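# Slide the wrapped bar under the sealing arm, centred

## Task

Push the film-wrapped bar across the table, without lifting it off, until it lies beneath the sealing arm with its long axis parallel to that arm and the arm positioned over the bar's centreline.

## Robot and tools

Robot: two arms, left_arm and right_arm, each with a parallel gripper and a wrist camera (cam_left_wrist and cam_right_wrist, both 672x504). Calibrated base positions in the scene frame: left_arm (-0.045, +0.275, +0.048) m and right_arm (+0.032, -0.238, +0.023) m, each turned only slightly about z. A two-camera stand is fixed behind the arms. The sealing arm is a fixture, not one of the robot arms. A loose object such as the bar may occasionally get a short push from outside.

Frame: every pose, velocity and offset uses the scene frame. Its origin is at table-top height, halfway between the nominal bases. +x points out over the table, +z points up, and left_arm is on the +y side. Camera left and right do not match these names. The printed hand pose can be wrong by a few cm, more at long reach. Each gripper's fingers point along its own +z and open and close along its own y. end_effector_position is the point between the finger pads, roughly 1 cm behind the tips.

execute_actions(actions, cameras): actions is a list of 0 to 15 actions. Each action is a list of 1 to 15 rows, one row per 1/30 s step. A shorter action repeats its last row until 15 steps are used. Every row has exactly 14 numbers in [-1, 1], covering both arms even if only one moves: left dx, dy, dz, rx, ry, rz, opening, then the same seven for right. dx to rz are an offset from that arm's Hand target as it was when the action started. Every row in an action counts from that same start, so rows do not add up. The next action starts from the new Hand target, so repeating an offset moves the arm again. Scale: 1.0 = 0.6 m or 180 degrees. rx, ry, rz form a single rotation vector, turning about the Hand target point. Opening is absolute: +1 is fully open (0.094 m) and -1 is closed. Six zeros re-command the arm's current Hand target. Images are returned only when actions is empty or cameras asks for them. cameras takes a list of names, ["all"], or [] for none.

move(target, speed, blend, opening_speed, grip_force, blocking, cameras): target is a single 14-number row laid out as above, or a list of up to 15 such rows. Every row is an offset from the same starting Hand targets, not from the row before. Each gripper follows a straight line and turns the shorter way. speed is the top path speed in m/s, from 0.002 to 2.9 (default 0.25). Turning is limited to twice that value in rad/s. It can be one number or one per target. blend is in metres and rounds the corners at intermediate targets; 0 means stop at each one. opening_speed is the finger rate per second on the -1..1 scale, at least 0.2. grip_force is the per-pad limit in N, from 10 to 50, given as one number or one per arm. It stays in force once set, and lower values close more slowly. blocking=false returns after about 0.5 s while the move keeps running. A move lasts at most 10 s and does not avoid obstacles or the other arm. Faster moves lag more, stray further and hit harder. Keep paths away from an arm's own base, because passing close can flip its shoulder posture. The result adds a move: line. done means the arm is at rest within 10 mm and 2 degrees of its target. off_target, moving, held or fault are other endings. limits=paced means the commanded pose was clipped, and limits=held means steps were held back.

wait(seconds 0 to 10) lets time pass while the last commands are held. stop() brakes a running move. zoom_image(camera, region=[x0,y0,x1,y1]) enlarges a region of at most 504x504 pixels from the latest image of cam_left_wrist or cam_right_wrist. finished_scene(scene) ends the current scene, given its number, and cannot be undone. Call it only once the bar stays in place with the robot clear of it.

Results: end_effector_position (m) and end_effector_quat_wxyz are given per gripper. Hand target is the last commanded pose after clipping, and the next offsets count from it. Tool commands are listed too. grip_measured uses the opening scale and may read about 2.5 mm wide when nothing is held. Joint positions end with the finger gap in m. Joint velocities may read "within noise". Joint torques include gravity, are positive toward larger joint values, and joints 1 to 3 wrap at ±28 N m. A MOTOR HOT line appears at 75 °C. An OVER-TEMPERATURE FAULT at 90 °C folds that arm and leaves it idle.

Controller: on every step the commanded orientation is clipped to within 40 degrees of the measured one. A gripper often settles a few cm short because of friction or weight. This is not a sign of contact. Send the command again, or send the missing distance as an offset. An arm blocked by something keeps pushing until its target is moved back past the gripper. Joint ranges (rad): waist -2.618 to 3.054, shoulder 0 to 3.142, elbow 0 to 3.142 (straight at 2.901), wrist pitch ±1.571, wrist yaw ±1.571, wrist roll ±2.094.

Avoid: pushing the bar off the table, or leaving it anywhere off the table. Also avoid fast hits on the bar, the sealing arm or the table, any contact between the two arms or their grippers or cameras, and closing a gripper on the other arm. Do not put strain on a wrist camera cable. Do not hold a push against an unreachable pose, which heats the motors. Push the bar slowly and in small steps, using a fingertip or a closed gripper held low. Check alignment with the cameras and zoom_image before finishing.

Each tool is called as name([rows], argument=value, ...), one row to a line, values as JSON.

## Session

execute_actions(actions=[])

Scene clock: 0.00 s.
left_arm: end_effector_position=(+0.1451, +0.1343, +0.2065) grip_measured=+1.000 end_effector_quat_wxyz=(+0.539, +0.177, +0.790, -0.232) | right_arm: end_effector_position=(+0.2627, -0.1401, +0.2114) grip_measured=+1.000 end_effector_quat_wxyz=(+0.665, +0.107, +0.730, +0.112)
Joint positions: left_arm=[-0.667 0.148 0.229 -0.397 -0.042 -0.2 0.094] | right_arm=[1.053 0.484 0.146 0.162 1.033 0.465 0.094]
Joint velocities: within noise
Joint torques (N m): no reading
Heat: left arm: 27 °C; right arm: 26 °C.
Hand target: left_arm +0.1450, +0.1345, +0.2131; +0.545, +0.176, +0.785, -0.234 | right_arm +0.2627, -0.1409, +0.2147; +0.667, +0.109, +0.729, +0.113
Tool commands: left_gripper/opening=+1.0 right_gripper/opening=+1.0

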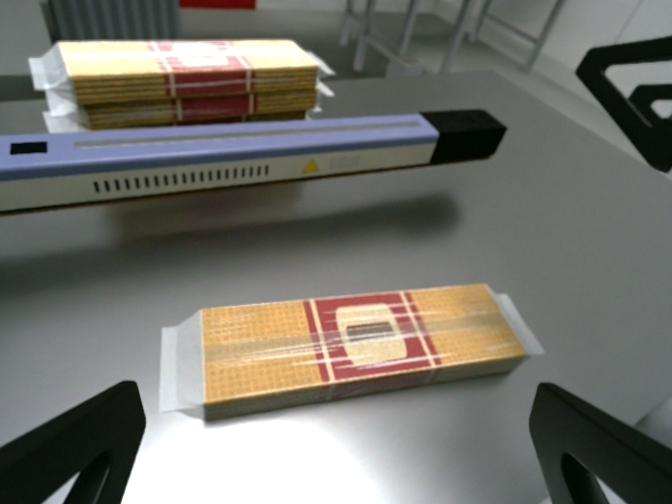

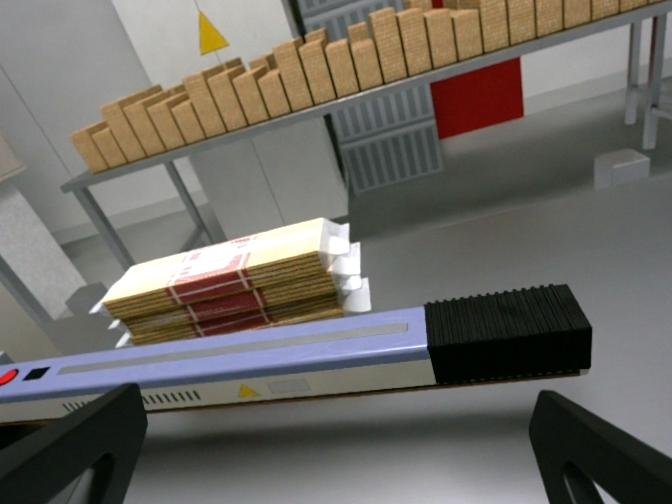

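move(target=[-0.0417, -0.2242, -0.1552, 0.0919, 0.1027, 0.1514, 1, 0.2038, 0.1348, 0.1755, -0.079, 0.467, 0.0763, 1], speed=0.3, cameras=["all"])

Scene clock: 28.27 s.
left_arm: end_effector_position=(+0.1196, +0.0072, +0.1145) grip_measured=+1.000 end_effector_quat_wxyz=(+0.416, +0.026, +0.909, -0.007) | right_arm: end_effector_position=(+0.3800, -0.0596, +0.3188) grip_measured=+1.000 end_effector_quat_wxyz=(+0.182, -0.001, +0.979, +0.089)
Joint positions: left_arm=[-1.461 1.621 0.849 -0.625 -0.844 -1.329 0.094] | right_arm=[0.465 1.842 2.253 -1.573 0.006 0.47 0.094]
Joint torques (N m): left_arm=[-0.72 -5.53 8.73 0.38 -0.64 -0.08] | right_arm=[-0.77 -7.21 9.36 1.18 0 -0.03]
Heat: left arm: 31 °C; right arm: 28 °C.
Hand target: left_arm +0.1200, +0.0000, +0.1199; +0.423, +0.023, +0.906, -0.011 | right_arm +0.3850, -0.0600, +0.3200; +0.001, +0.000, +1.000, +0.000
Off the commanded pose: left_arm 0.009 m, 1 deg | right_arm 0.005 m, 23 deg.
joint sent to its limit (right arm) — joint 4 (wrist pitch), lower limit. The joint targets are off in orientation, not in position.
move: off_target (right_arm)

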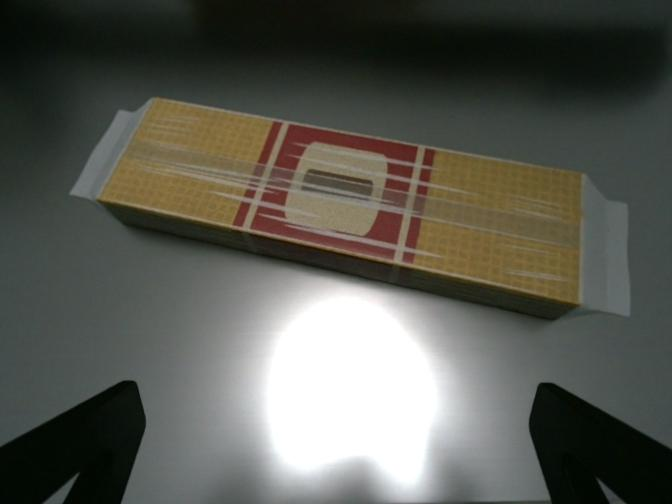

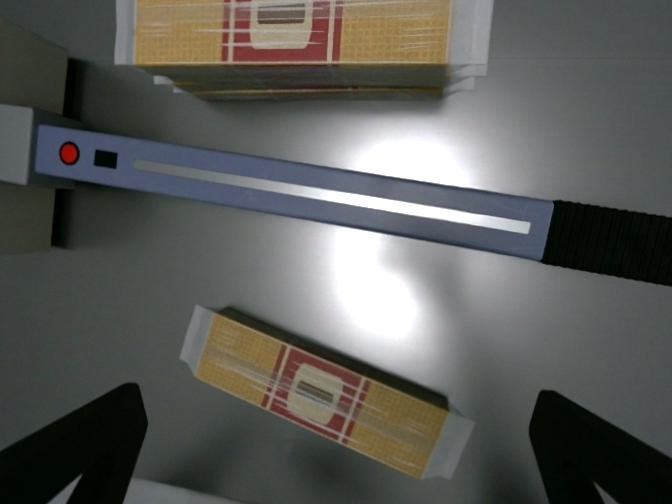

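move([
  [0.0, 0.0, -0.1565, 0, 0, -0.0244, 1, 0, 0, 0, 0, 0, 0, 1],
  [0.305, 0.0, -0.1532, -0.005, -0.0553, -0.0244, 1, 0, 0, 0, 0, 0, 0, 1],
], speed=[0.12, 0.07], cameras=["all"])

Scene clock: 54.90 s.
left_arm: end_effector_position=(+0.2951, +0.0037, +0.0259) grip_measured=+1.000 end_effector_quat_wxyz=(+0.491, +0.061, +0.869, -0.030) | right_arm: end_effector_position=(+0.3799, -0.0595, +0.3188) grip_measured=+1.000 end_effector_quat_wxyz=(+0.182, -0.001, +0.979, +0.090)
Joint positions: left_arm=[-0.928 2.101 0.725 0.662 -0.662 -0.48 0.094] | right_arm=[0.465 1.842 2.253 -1.573 0.005 0.47 0.094]
Joint torques (N m): left_arm=[0.54 -7.94 6.53 1.59 -0.33 0.11] | right_arm=[-0.83 -7.31 9.16 1.12 -0.1 -0.09]
Heat: left arm: 31 °C; right arm: 30 °C.
Hand target: left_arm +0.3030, -0.0001, +0.0282; +0.499, +0.056, +0.864, -0.033 | right_arm +0.3850, -0.0600, +0.3200; +0.001, +0.000, +1.000, +0.000
Off the commanded pose: left_arm 0.009 m, 1 deg | right_arm 0.005 m, 23 deg.
joint sent to its limit (right arm) — joint 4 (wrist pitch), lower limit. The joint targets are off in orientation, not in position.
move: off_target (right_arm)

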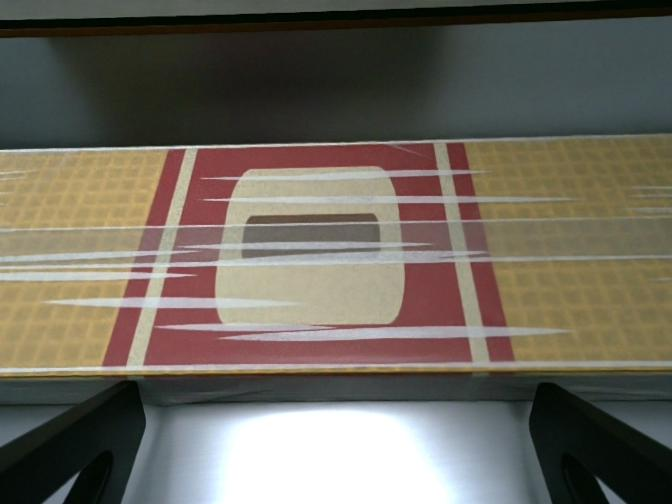

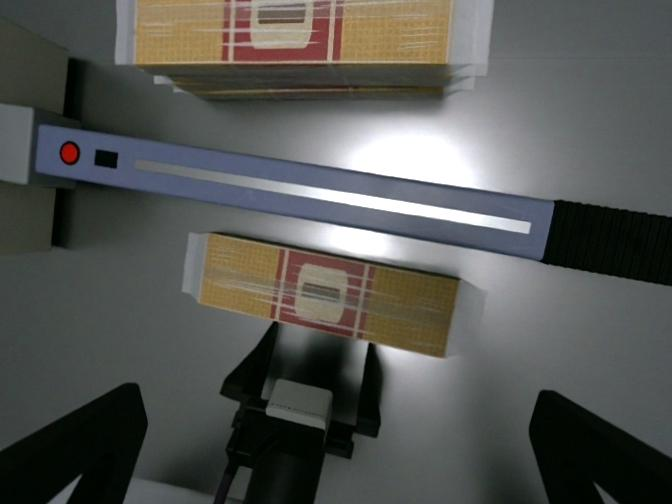

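move(target=[0.1083, 0.0, 0.0, 0, 0, 0.002, 1, 0.02, 0, 0, 0, 0, 0, 1], speed=0.06, cameras=["all"])

zoom_image(camera="cam_right_wrist", region=[160, 150, 340, 285])

zoom_image(camera="cam_right_wrist", region=[330, 150, 510, 285])

Scene clock: 75.33 s.
left_arm: end_effector_position=(+0.3595, +0.0004, +0.0279) grip_measured=+1.000 end_effector_quat_wxyz=(+0.494, +0.058, +0.867, -0.034) | right_arm: end_effector_position=(+0.3913, -0.0591, +0.3192) grip_measured=+1.000 end_effector_quat_wxyz=(+0.187, -0.001, +0.978, +0.091)
Joint positions: left_arm=[-0.789 2.195 0.908 0.645 -0.554 -0.377 0.094] | right_arm=[0.452 1.881 2.303 -1.574 0.003 0.457 0.094]
Joint torques (N m): left_arm=[0.79 -9.11 7.34 1.55 -0.29 0.09] | right_arm=[-0.77 -7.6 9.33 1.2 -0.02 -0.12]
Heat: left arm: 30 °C; right arm: 31 °C.
Hand target: left_arm +0.3680, +0.0000, +0.0280; +0.499, +0.053, +0.864, -0.031 | right_arm +0.3970, -0.0599, +0.3199; +0.001, +0.000, +1.000, +0.000
Off the commanded pose: left_arm 0.009 m, 1 deg | right_arm 0.006 m, 24 deg.
joint sent to its limit (right arm) — joint 4 (wrist pitch), lower limit. The joint targets are off in orientation, not in position.
move: off_target (right_arm)

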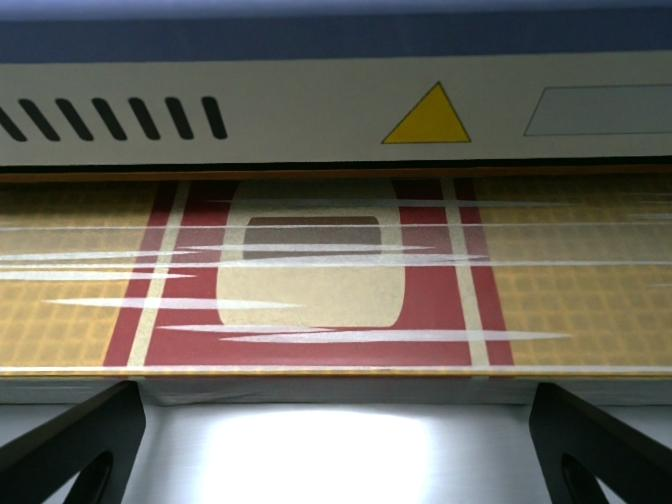

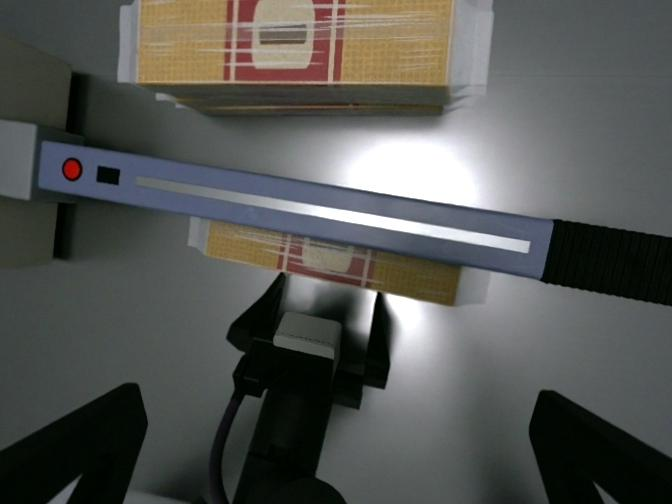

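Scaled by 2.800 from the camera's 672x504 image, which has a finer 960x720 frame.

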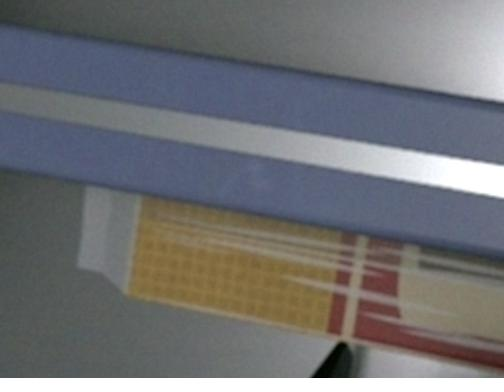

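Scaled by 2.800 from the camera's 672x504 image, which has a finer 960x720 frame.

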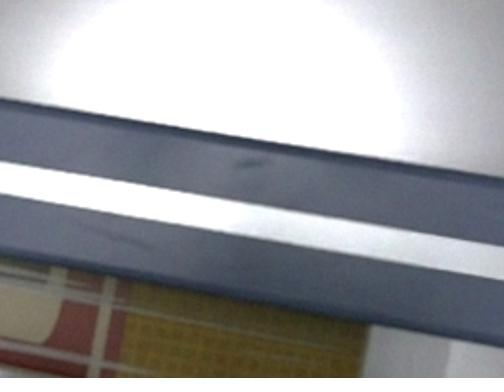

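move(target=[0.032, 0.0, 0.0, 0, 0, 0.003, 1, 0, 0, 0, 0, 0, 0, 1], speed=0.05, cameras=["all"])

zoom_image(camera="cam_right_wrist", region=[170, 150, 350, 285])

zoom_image(camera="cam_right_wrist", region=[330, 170, 510, 305])

Scene clock: 100.17 s.
left_arm: end_effector_position=(+0.3792, +0.0000, +0.0289) grip_measured=+1.000 end_effector_quat_wxyz=(+0.495, +0.053, +0.866, -0.032) | right_arm: end_effector_position=(+0.3913, -0.0591, +0.3192) grip_measured=+1.000 end_effector_quat_wxyz=(+0.187, -0.001, +0.978, +0.091)
Joint positions: left_arm=[-0.755 2.226 0.975 0.62 -0.536 -0.361 0.094] | right_arm=[0.452 1.881 2.303 -1.574 0.003 0.457 0.094]
Joint torques (N m): left_arm=[0.7 -9.5 7.62 1.53 -0.26 0.09] | right_arm=[-0.81 -7.51 9.31 1.16 -0.03 -0.05]
Heat: left arm: 31 °C; right arm: 31 °C.
Hand target: left_arm +0.3871, -0.0001, +0.0281; +0.499, +0.049, +0.865, -0.029 | right_arm +0.3970, -0.0599, +0.3199; +0.001, +0.000, +1.000, +0.000
Off the commanded pose: left_arm 0.008 m, 1 deg | right_arm 0.006 m, 24 deg.
joint sent to its limit (right arm) — joint 4 (wrist pitch), lower limit. The joint targets are off in orientation, not in position.
move: off_target (right_arm)

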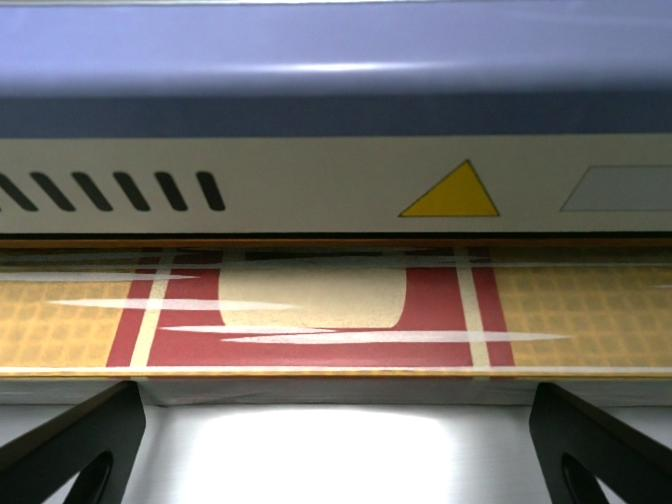

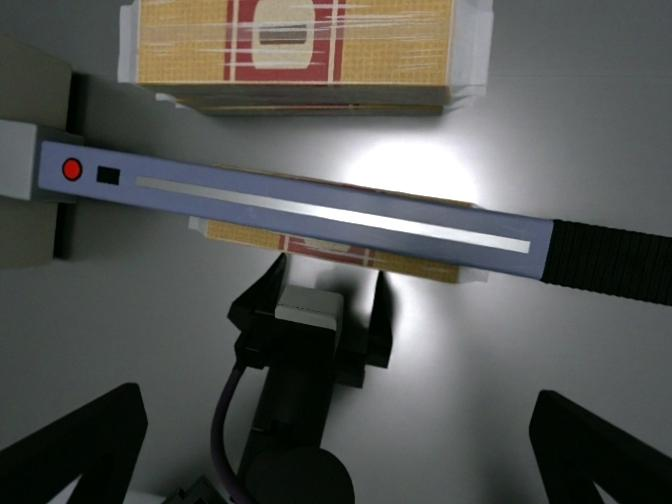

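Scaled by 2.800 from the camera's 672x504 image, which has a finer 960x720 frame.

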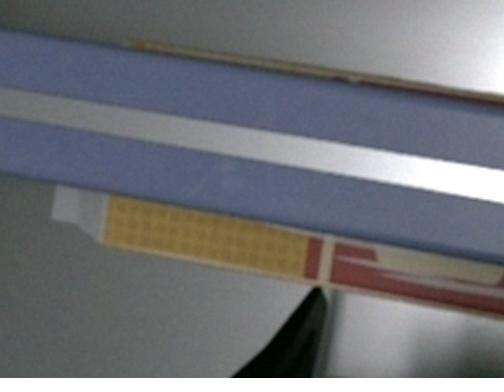

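Scaled by 2.800 from the camera's 672x504 image, which has a finer 960x720 frame.

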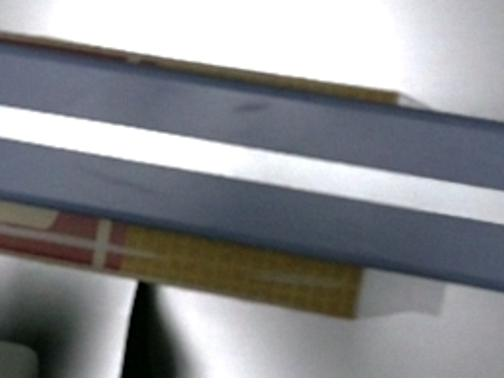

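zoom_image(camera="cam_right_wrist", region=[0, 20, 140, 160])

zoom_image(camera="cam_right_wrist", region=[0, 180, 140, 320])

Scaled by 3.600 from the camera's 672x504 image, which has a finer 960x720 frame.

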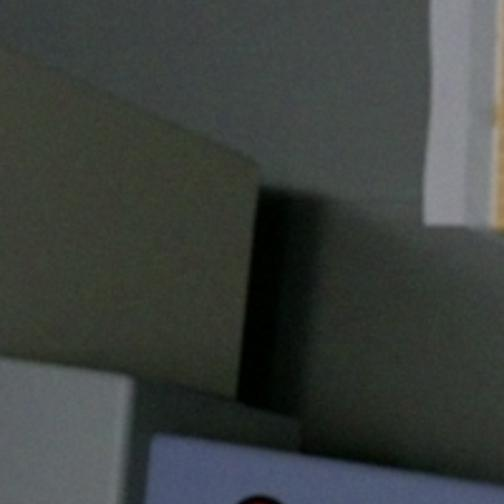

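Scaled by 3.600 from the camera's 672x504 image, which has a finer 960x720 frame.

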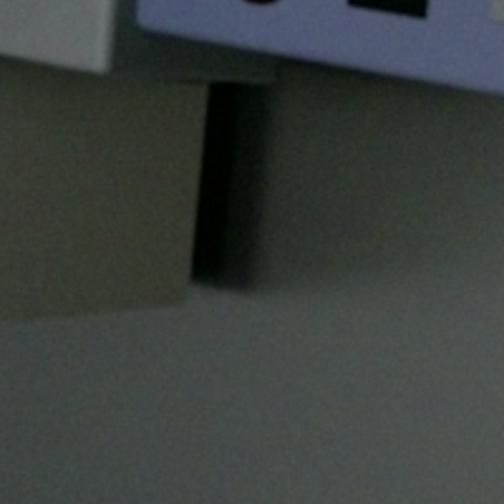

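move(target=[0.013, 0.0, 0.0, 0, 0, 0.001, 1, 0, 0, 0, 0, 0, 0, 1], speed=0.05, cameras=["all"])

zoom_image(camera="cam_right_wrist", region=[170, 150, 350, 285])

zoom_image(camera="cam_right_wrist", region=[330, 170, 510, 305])

Scene clock: 130.07 s.
left_arm: end_effector_position=(+0.3866, -0.0004, +0.0291) grip_measured=+1.000 end_effector_quat_wxyz=(+0.495, +0.052, +0.867, -0.031) | right_arm: end_effector_position=(+0.3913, -0.0591, +0.3192) grip_measured=+1.000 end_effector_quat_wxyz=(+0.187, -0.001, +0.978, +0.091)
Joint positions: left_arm=[-0.743 2.239 1.003 0.608 -0.528 -0.354 0.094] | right_arm=[0.452 1.881 2.303 -1.574 0.003 0.457 0.094]
Joint torques (N m): left_arm=[0.79 -9.61 7.71 1.55 -0.24 0.11] | right_arm=[-0.84 -7.56 9.59 1.15 -0.06 -0.06]
Heat: left arm: 30 °C; right arm: 32 °C.
Hand target: left_arm +0.3950, +0.0000, +0.0281; +0.499, +0.048, +0.865, -0.028 | right_arm +0.3970, -0.0599, +0.3199; +0.001, +0.000, +1.000, +0.000
Off the commanded pose: left_arm 0.008 m, 1 deg | right_arm 0.006 m, 24 deg.
joint sent to its limit (right arm) — joint 4 (wrist pitch), lower limit. The joint targets are off in orientation, not in position.
move: off_target (right_arm)

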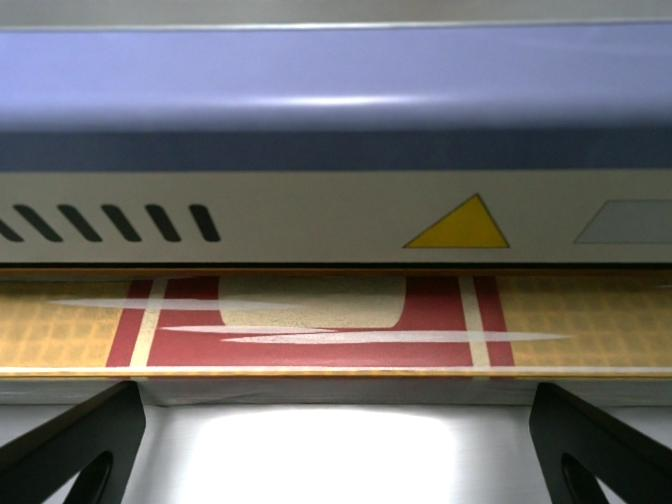

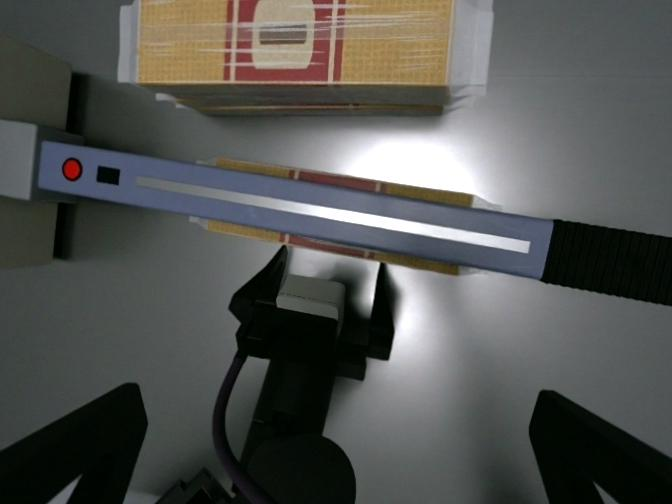

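Scaled by 2.800 from the camera's 672x504 image, which has a finer 960x720 frame.

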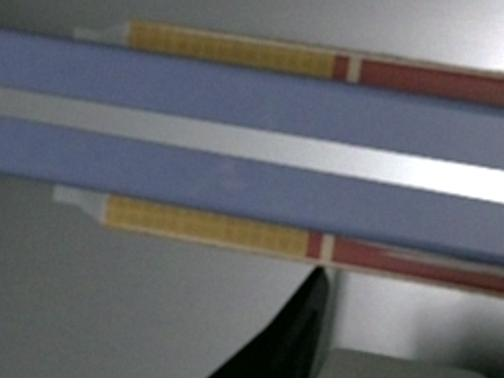

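Scaled by 2.800 from the camera's 672x504 image, which has a finer 960x720 frame.

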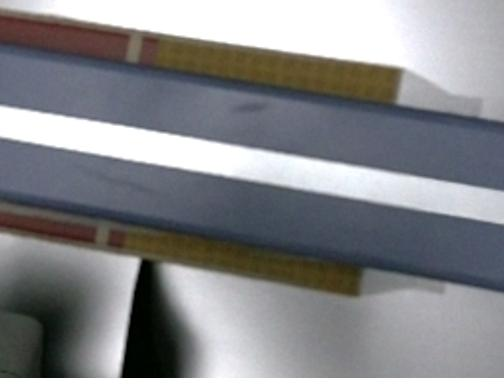

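move(target=[-0.1, 0, 0.01, 0, 0, 0, 1, 0, 0, 0, 0, 0, 0, 1], speed=0.12, cameras=["cam_right_wrist"])

Scene clock: 149.17 s.
left_arm: end_effector_position=(+0.3334, -0.0001, +0.0190) grip_measured=+1.000 end_effector_quat_wxyz=(+0.488, +0.059, +0.871, -0.022) | right_arm: end_effector_position=(+0.3913, -0.0591, +0.3192) grip_measured=+1.000 end_effector_quat_wxyz=(+0.187, -0.001, +0.978, +0.091)
Joint positions: left_arm=[-0.849 2.184 0.854 0.636 -0.612 -0.423 0.094] | right_arm=[0.452 1.881 2.303 -1.574 0.003 0.457 0.094]
Joint torques (N m): left_arm=[-0.23 -14.05 3.93 1.45 -0.42 -0.08] | right_arm=[-1.07 -7.45 9.35 1.19 0.02 0.05]
Heat: left arm: 31 °C; right arm: 32 °C.
Hand target: left_arm +0.3350, -0.0001, +0.0342; +0.500, +0.048, +0.865, -0.028 | right_arm +0.3970, -0.0599, +0.3199; +0.001, +0.000, +1.000, +0.000
Off the commanded pose: left_arm 0.015 m, 2 deg | right_arm 0.006 m, 24 deg.
joint sent to its limit (right arm) — joint 4 (wrist pitch), lower limit. The joint targets are off in orientation, not in position.
move: off_target (left_arm, right_arm)
Images, in order (width x height): cam_right_wrist 672x504.

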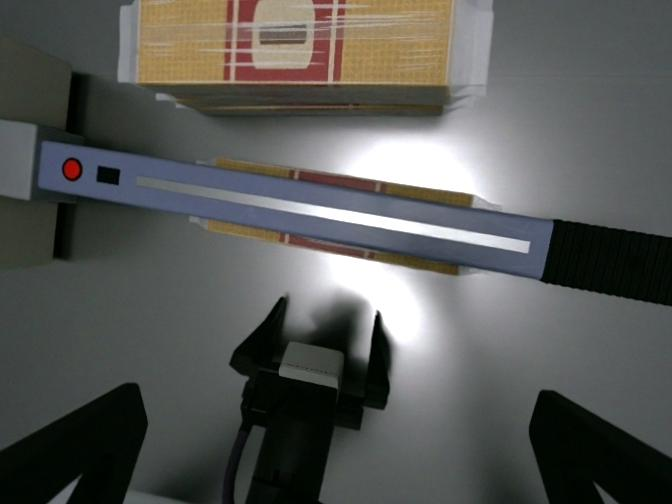

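finished_scene(scene=2)

The scene is finished: the task was done.


## Next scene

The same job, from a new start.

execute_actions(actions=[])

Scene clock: 0.00 s.
left_arm: end_effector_position=(+0.2731, +0.2122, +0.3486) grip_measured=+1.000 end_effector_quat_wxyz=(+0.498, -0.006, +0.865, -0.053) | right_arm: end_effector_position=(+0.2785, -0.1370, +0.3055) grip_measured=+1.000 end_effector_quat_wxyz=(+0.384, -0.079, +0.912, +0.124)
Joint positions: left_arm=[-0.282 0.979 1.098 -0.649 -0.161 -0.206 0.094] | right_arm=[0.36 0.923 1.189 -1.007 -0.023 0.206 0.094]
Joint velocities: within noise
Joint torques (N m): no reading
Heat: left arm: 28 °C; right arm: 27 °C.
Hand target: left_arm +0.2724, +0.2128, +0.3554; +0.505, -0.007, +0.861, -0.054 | right_arm +0.2781, -0.1373, +0.3111; +0.392, -0.079, +0.908, +0.126
Tool commands: left_gripper/opening=+1.0 right_gripper/opening=+1.0

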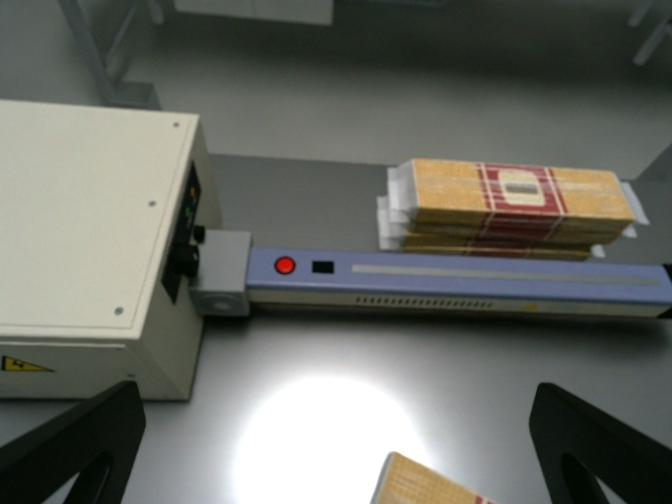

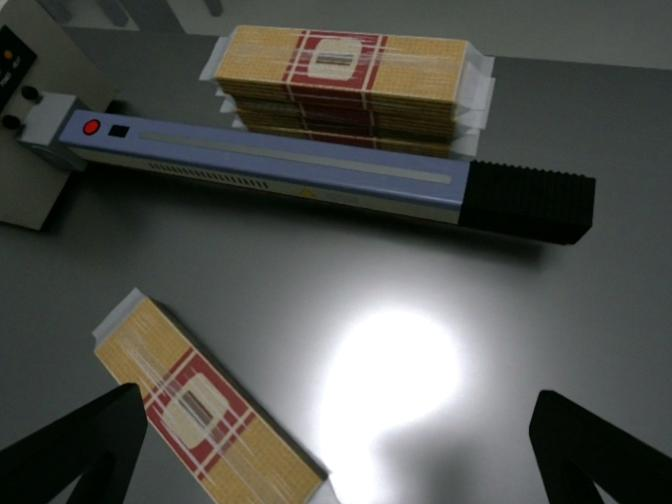

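move(target=[-0.2623, -0.3297, -0.3923, 0.034, 0.0593, 0.0013, 1, 0.2332, 0.1622, 0.0148, -0.0828, 0.2576, -0.0519, 1], speed=0.3, cameras=["all"])

Scene clock: 35.60 s.
left_arm: end_effector_position=(+0.1129, +0.0210, +0.1132) grip_measured=+1.000 end_effector_quat_wxyz=(+0.410, +0.016, +0.912, -0.004) | right_arm: end_effector_position=(+0.4160, -0.0449, +0.3190) grip_measured=+1.000 end_effector_quat_wxyz=(+0.202, +0.000, +0.975, +0.096)
Joint positions: left_arm=[-1.478 1.587 0.816 -0.668 -0.838 -1.387 0.094] | right_arm=[0.459 1.987 2.442 -1.574 0.01 0.465 0.094]
Joint torques (N m): left_arm=[-0.61 -5.14 8.62 0.31 -0.78 -0.07] | right_arm=[0.34 -9.06 9.06 1.18 -0.04 0.02]
Heat: left arm: 32 °C; right arm: 28 °C.
Hand target: left_arm +0.1149, +0.0149, +0.1200; +0.423, +0.013, +0.906, -0.007 | right_arm +0.4180, -0.0399, +0.3200; -0.001, +0.000, +1.000, +0.000
Off the commanded pose: left_arm 0.009 m, 2 deg | right_arm 0.005 m, 26 deg.
joint sent to its limit (right arm) — joint 4 (wrist pitch), lower limit. The joint targets are off in orientation, not in position.
move: off_target (right_arm)

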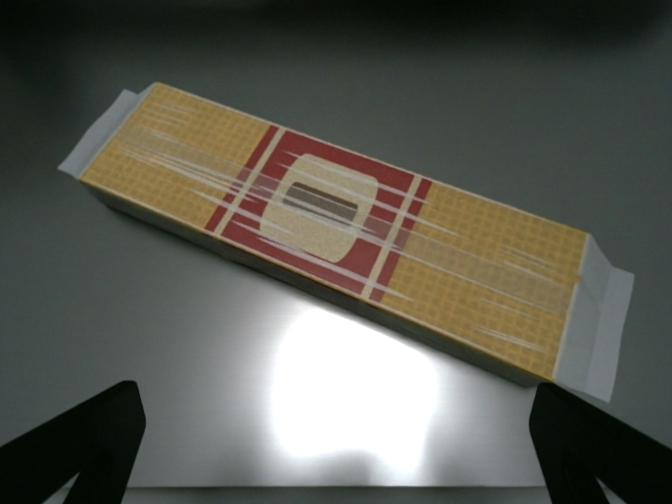

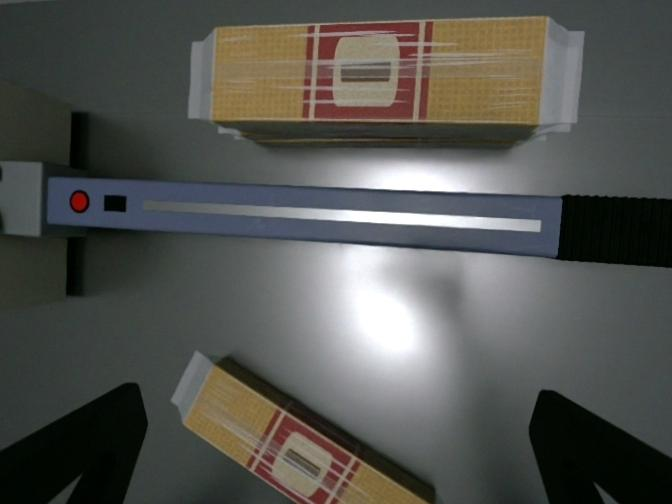

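move([
  [-0.0333, 0.0, -0.1565, 0, 0, 0.005, 1, 0, 0, 0, 0, 0, 0, 1],
  [0.3585, 0.0, -0.1533, -0.001, -0.0555, 0.005, 1, 0, 0, 0, 0, 0, 0, 1],
], speed=[0.12, 0.07], cameras=["all"])

Scene clock: 62.57 s.
left_arm: end_effector_position=(+0.3215, +0.0178, +0.0254) grip_measured=+1.000 end_effector_quat_wxyz=(+0.492, +0.013, +0.871, -0.001) | right_arm: end_effector_position=(+0.4160, -0.0448, +0.3190) grip_measured=+1.000 end_effector_quat_wxyz=(+0.202, +0.000, +0.975, +0.097)
Joint positions: left_arm=[-0.873 2.136 0.813 0.577 -0.706 -0.527 0.094] | right_arm=[0.459 1.987 2.442 -1.574 0.009 0.465 0.094]
Joint torques (N m): left_arm=[0.64 -8.47 6.91 1.57 -0.38 0.09] | right_arm=[0.36 -8.9 9.06 1.2 -0.02 0.11]
Heat: left arm: 32 °C; right arm: 29 °C.
Hand target: left_arm +0.3300, +0.0149, +0.0279; +0.500, +0.006, +0.866, -0.004 | right_arm +0.4180, -0.0400, +0.3200; -0.001, +0.000, +1.000, +0.000
Off the commanded pose: left_arm 0.009 m, 1 deg | right_arm 0.005 m, 26 deg.
joint sent to its limit (right arm) — joint 4 (wrist pitch), lower limit. The joint targets are off in orientation, not in position.
move: off_target (right_arm)

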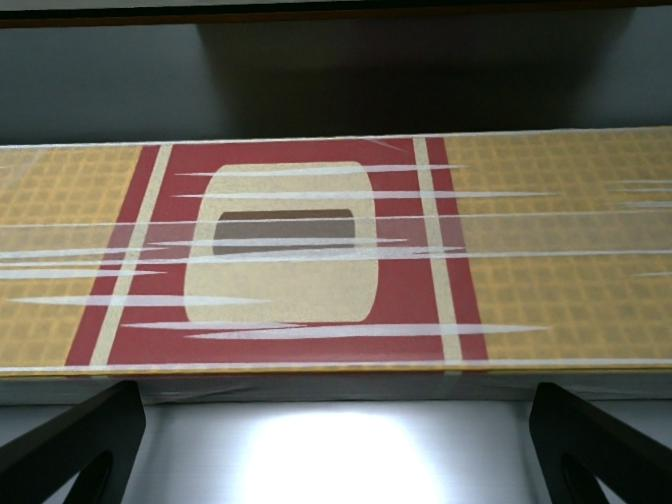

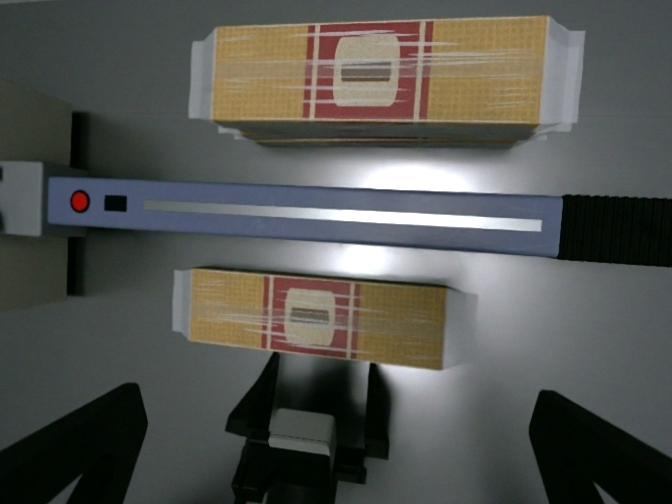

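move(target=[0.145, 0.0, 0.0, 0, 0, 0.001, 1, 0.02, 0, 0, 0, 0, 0, 1], speed=0.06, cameras=["all"])

zoom_image(camera="cam_right_wrist", region=[150, 165, 330, 300])

zoom_image(camera="cam_right_wrist", region=[320, 165, 500, 300])

Scene clock: 79.00 s.
left_arm: end_effector_position=(+0.4082, +0.0144, +0.0280) grip_measured=+1.000 end_effector_quat_wxyz=(+0.496, +0.009, +0.868, -0.005) | right_arm: end_effector_position=(+0.4242, -0.0398, +0.3212) grip_measured=+1.000 end_effector_quat_wxyz=(+0.209, -0.001, +0.972, +0.103)
Joint positions: left_arm=[-0.71 2.275 1.086 0.534 -0.583 -0.398 0.094] | right_arm=[0.459 2.023 2.498 -1.575 0.005 0.464 0.094]
Joint torques (N m): left_arm=[0.81 -10.07 8.09 1.49 -0.25 0.11] | right_arm=[-0.83 -8.72 8.9 1.21 -0.04 -0.08]
Heat: left arm: 31 °C; right arm: 29 °C.
Hand target: left_arm +0.4169, +0.0149, +0.0279; +0.500, +0.005, +0.866, -0.003 | right_arm +0.4301, -0.0400, +0.3199; -0.001, +0.000, +1.000, +0.000
Off the commanded pose: left_arm 0.009 m, 1 deg | right_arm 0.006 m, 27 deg.
joint sent to its limit (right arm) — joint 4 (wrist pitch), lower limit. The joint targets are off in orientation, not in position.
move: off_target (right_arm)

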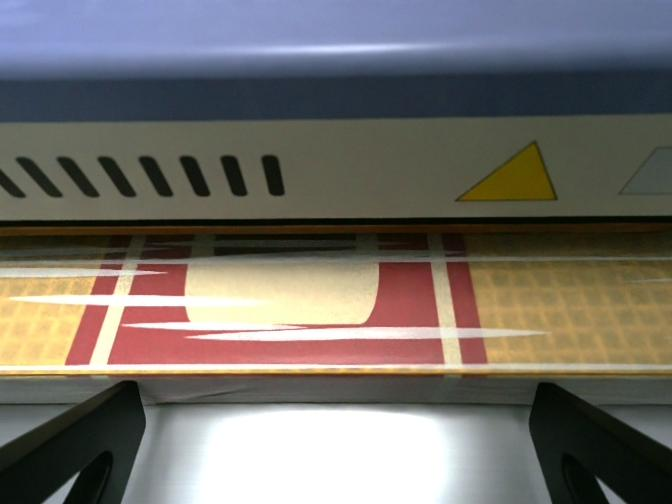

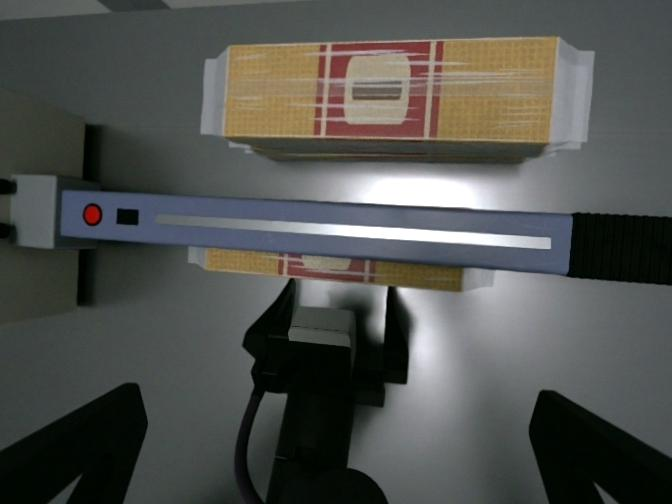

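Scaled by 2.800 from the camera's 672x504 image, which has a finer 960x720 frame.

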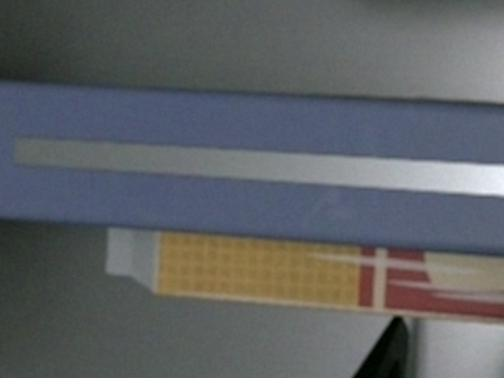

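Scaled by 2.800 from the camera's 672x504 image, which has a finer 960x720 frame.

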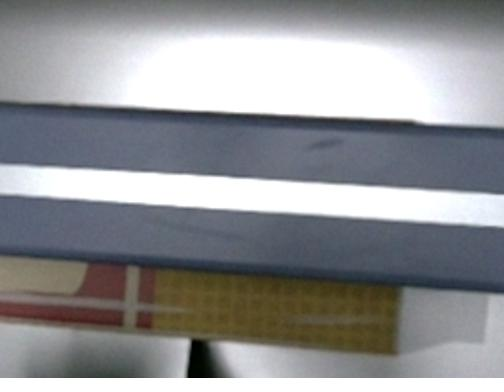

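move(target=[0.017, 0.0, 0.0, 0, 0, 0.0, 1, 0.0, 0, 0, 0, 0, 0, 1], speed=0.05, cameras=["all"])

zoom_image(camera="cam_right_wrist", region=[150, 165, 330, 300])

zoom_image(camera="cam_right_wrist", region=[320, 165, 500, 300])

Scene clock: 98.63 s.
left_arm: end_effector_position=(+0.4185, +0.0143, +0.0281) grip_measured=+1.000 end_effector_quat_wxyz=(+0.496, +0.009, +0.868, -0.005) | right_arm: end_effector_position=(+0.4242, -0.0398, +0.3212) grip_measured=+1.000 end_effector_quat_wxyz=(+0.209, -0.001, +0.972, +0.103)
Joint positions: left_arm=[-0.693 2.293 1.124 0.521 -0.57 -0.386 0.094] | right_arm=[0.459 2.023 2.498 -1.575 0.005 0.464 0.094]
Joint torques (N m): left_arm=[0.8 -10.29 8.32 1.52 -0.27 0.09] | right_arm=[-0.96 -8.8 8.9 1.24 -0.07 -0.02]
Heat: left arm: 33 °C; right arm: 30 °C.
Hand target: left_arm +0.4272, +0.0150, +0.0279; +0.500, +0.005, +0.866, -0.003 | right_arm +0.4301, -0.0400, +0.3199; -0.001, +0.000, +1.000, +0.000
Off the commanded pose: left_arm 0.009 m, 1 deg | right_arm 0.006 m, 27 deg.
joint sent to its limit (right arm) — joint 4 (wrist pitch), lower limit. The joint targets are off in orientation, not in position.
move: off_target (right_arm)

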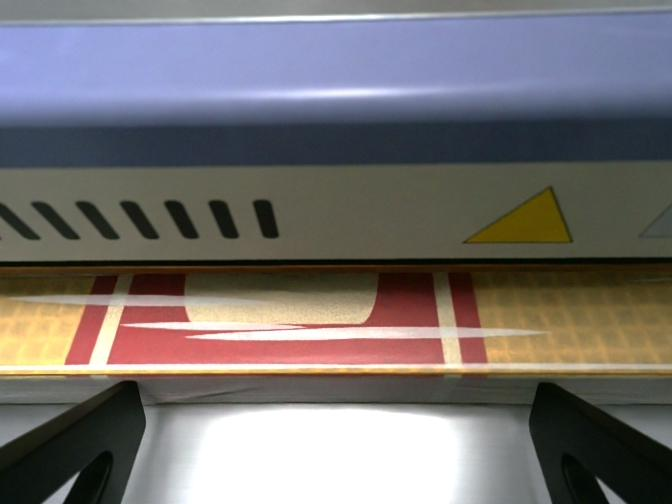

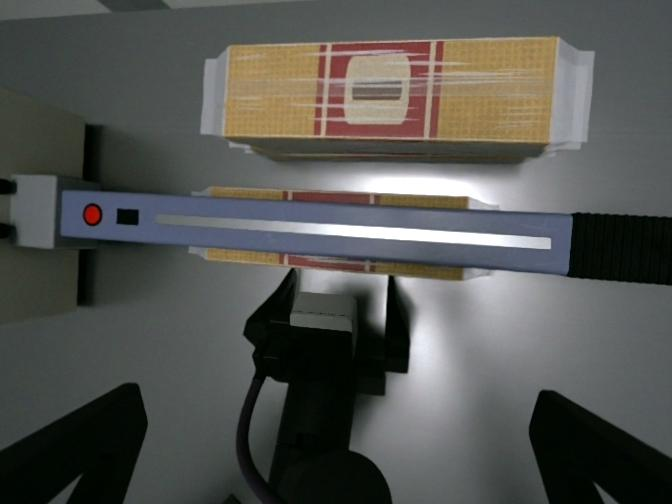

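Scaled by 2.800 from the camera's 672x504 image, which has a finer 960x720 frame.

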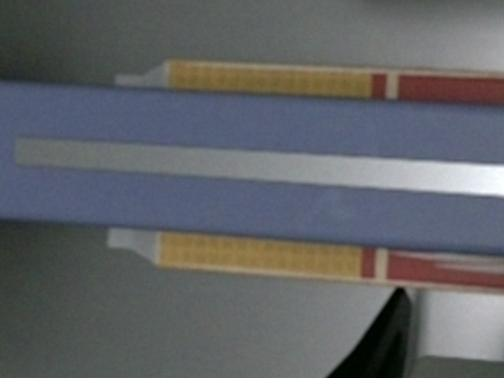

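Scaled by 2.800 from the camera's 672x504 image, which has a finer 960x720 frame.

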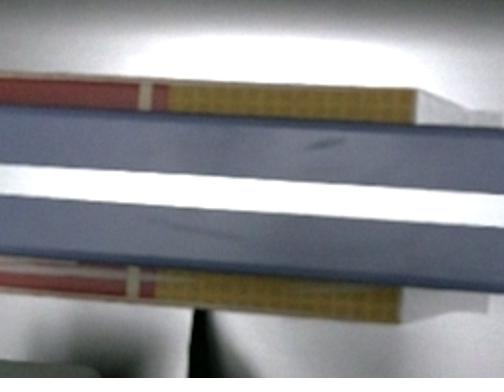

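move(target=[-0.1, 0, 0.01, 0, 0, 0, 1, 0, 0, 0, 0, 0, 0, 1], speed=0.12, cameras=["cam_right_wrist"])

Scene clock: 112.03 s.
left_arm: end_effector_position=(+0.3660, +0.0149, +0.0187) grip_measured=+1.000 end_effector_quat_wxyz=(+0.488, +0.016, +0.873, +0.003) | right_arm: end_effector_position=(+0.4242, -0.0398, +0.3212) grip_measured=+1.000 end_effector_quat_wxyz=(+0.209, -0.001, +0.972, +0.103)
Joint positions: left_arm=[-0.784 2.228 0.959 0.556 -0.64 -0.452 0.094] | right_arm=[0.459 2.023 2.498 -1.575 0.005 0.464 0.094]
Joint torques (N m): left_arm=[-0.28 -14.38 4.18 1.48 -0.43 -0.06] | right_arm=[-1.01 -8.64 9.16 1.26 -0.02 -0.04]
Heat: left arm: 33 °C; right arm: 30 °C.
Hand target: left_arm +0.3673, +0.0150, +0.0340; +0.500, +0.005, +0.866, -0.003 | right_arm +0.4301, -0.0400, +0.3199; -0.001, +0.000, +1.000, +0.000
Off the commanded pose: left_arm 0.015 m, 2 deg | right_arm 0.006 m, 27 deg.
joint sent to its limit (right arm) — joint 4 (wrist pitch), lower limit. The joint targets are off in orientation, not in position.
move: off_target (left_arm, right_arm)
Images, in order (width x height): cam_right_wrist 672x504.

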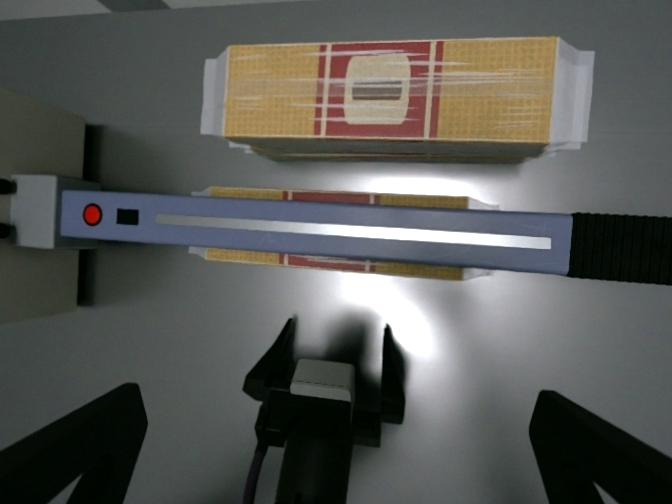

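finished_scene(scene=3)

The scene is finished: the task was done.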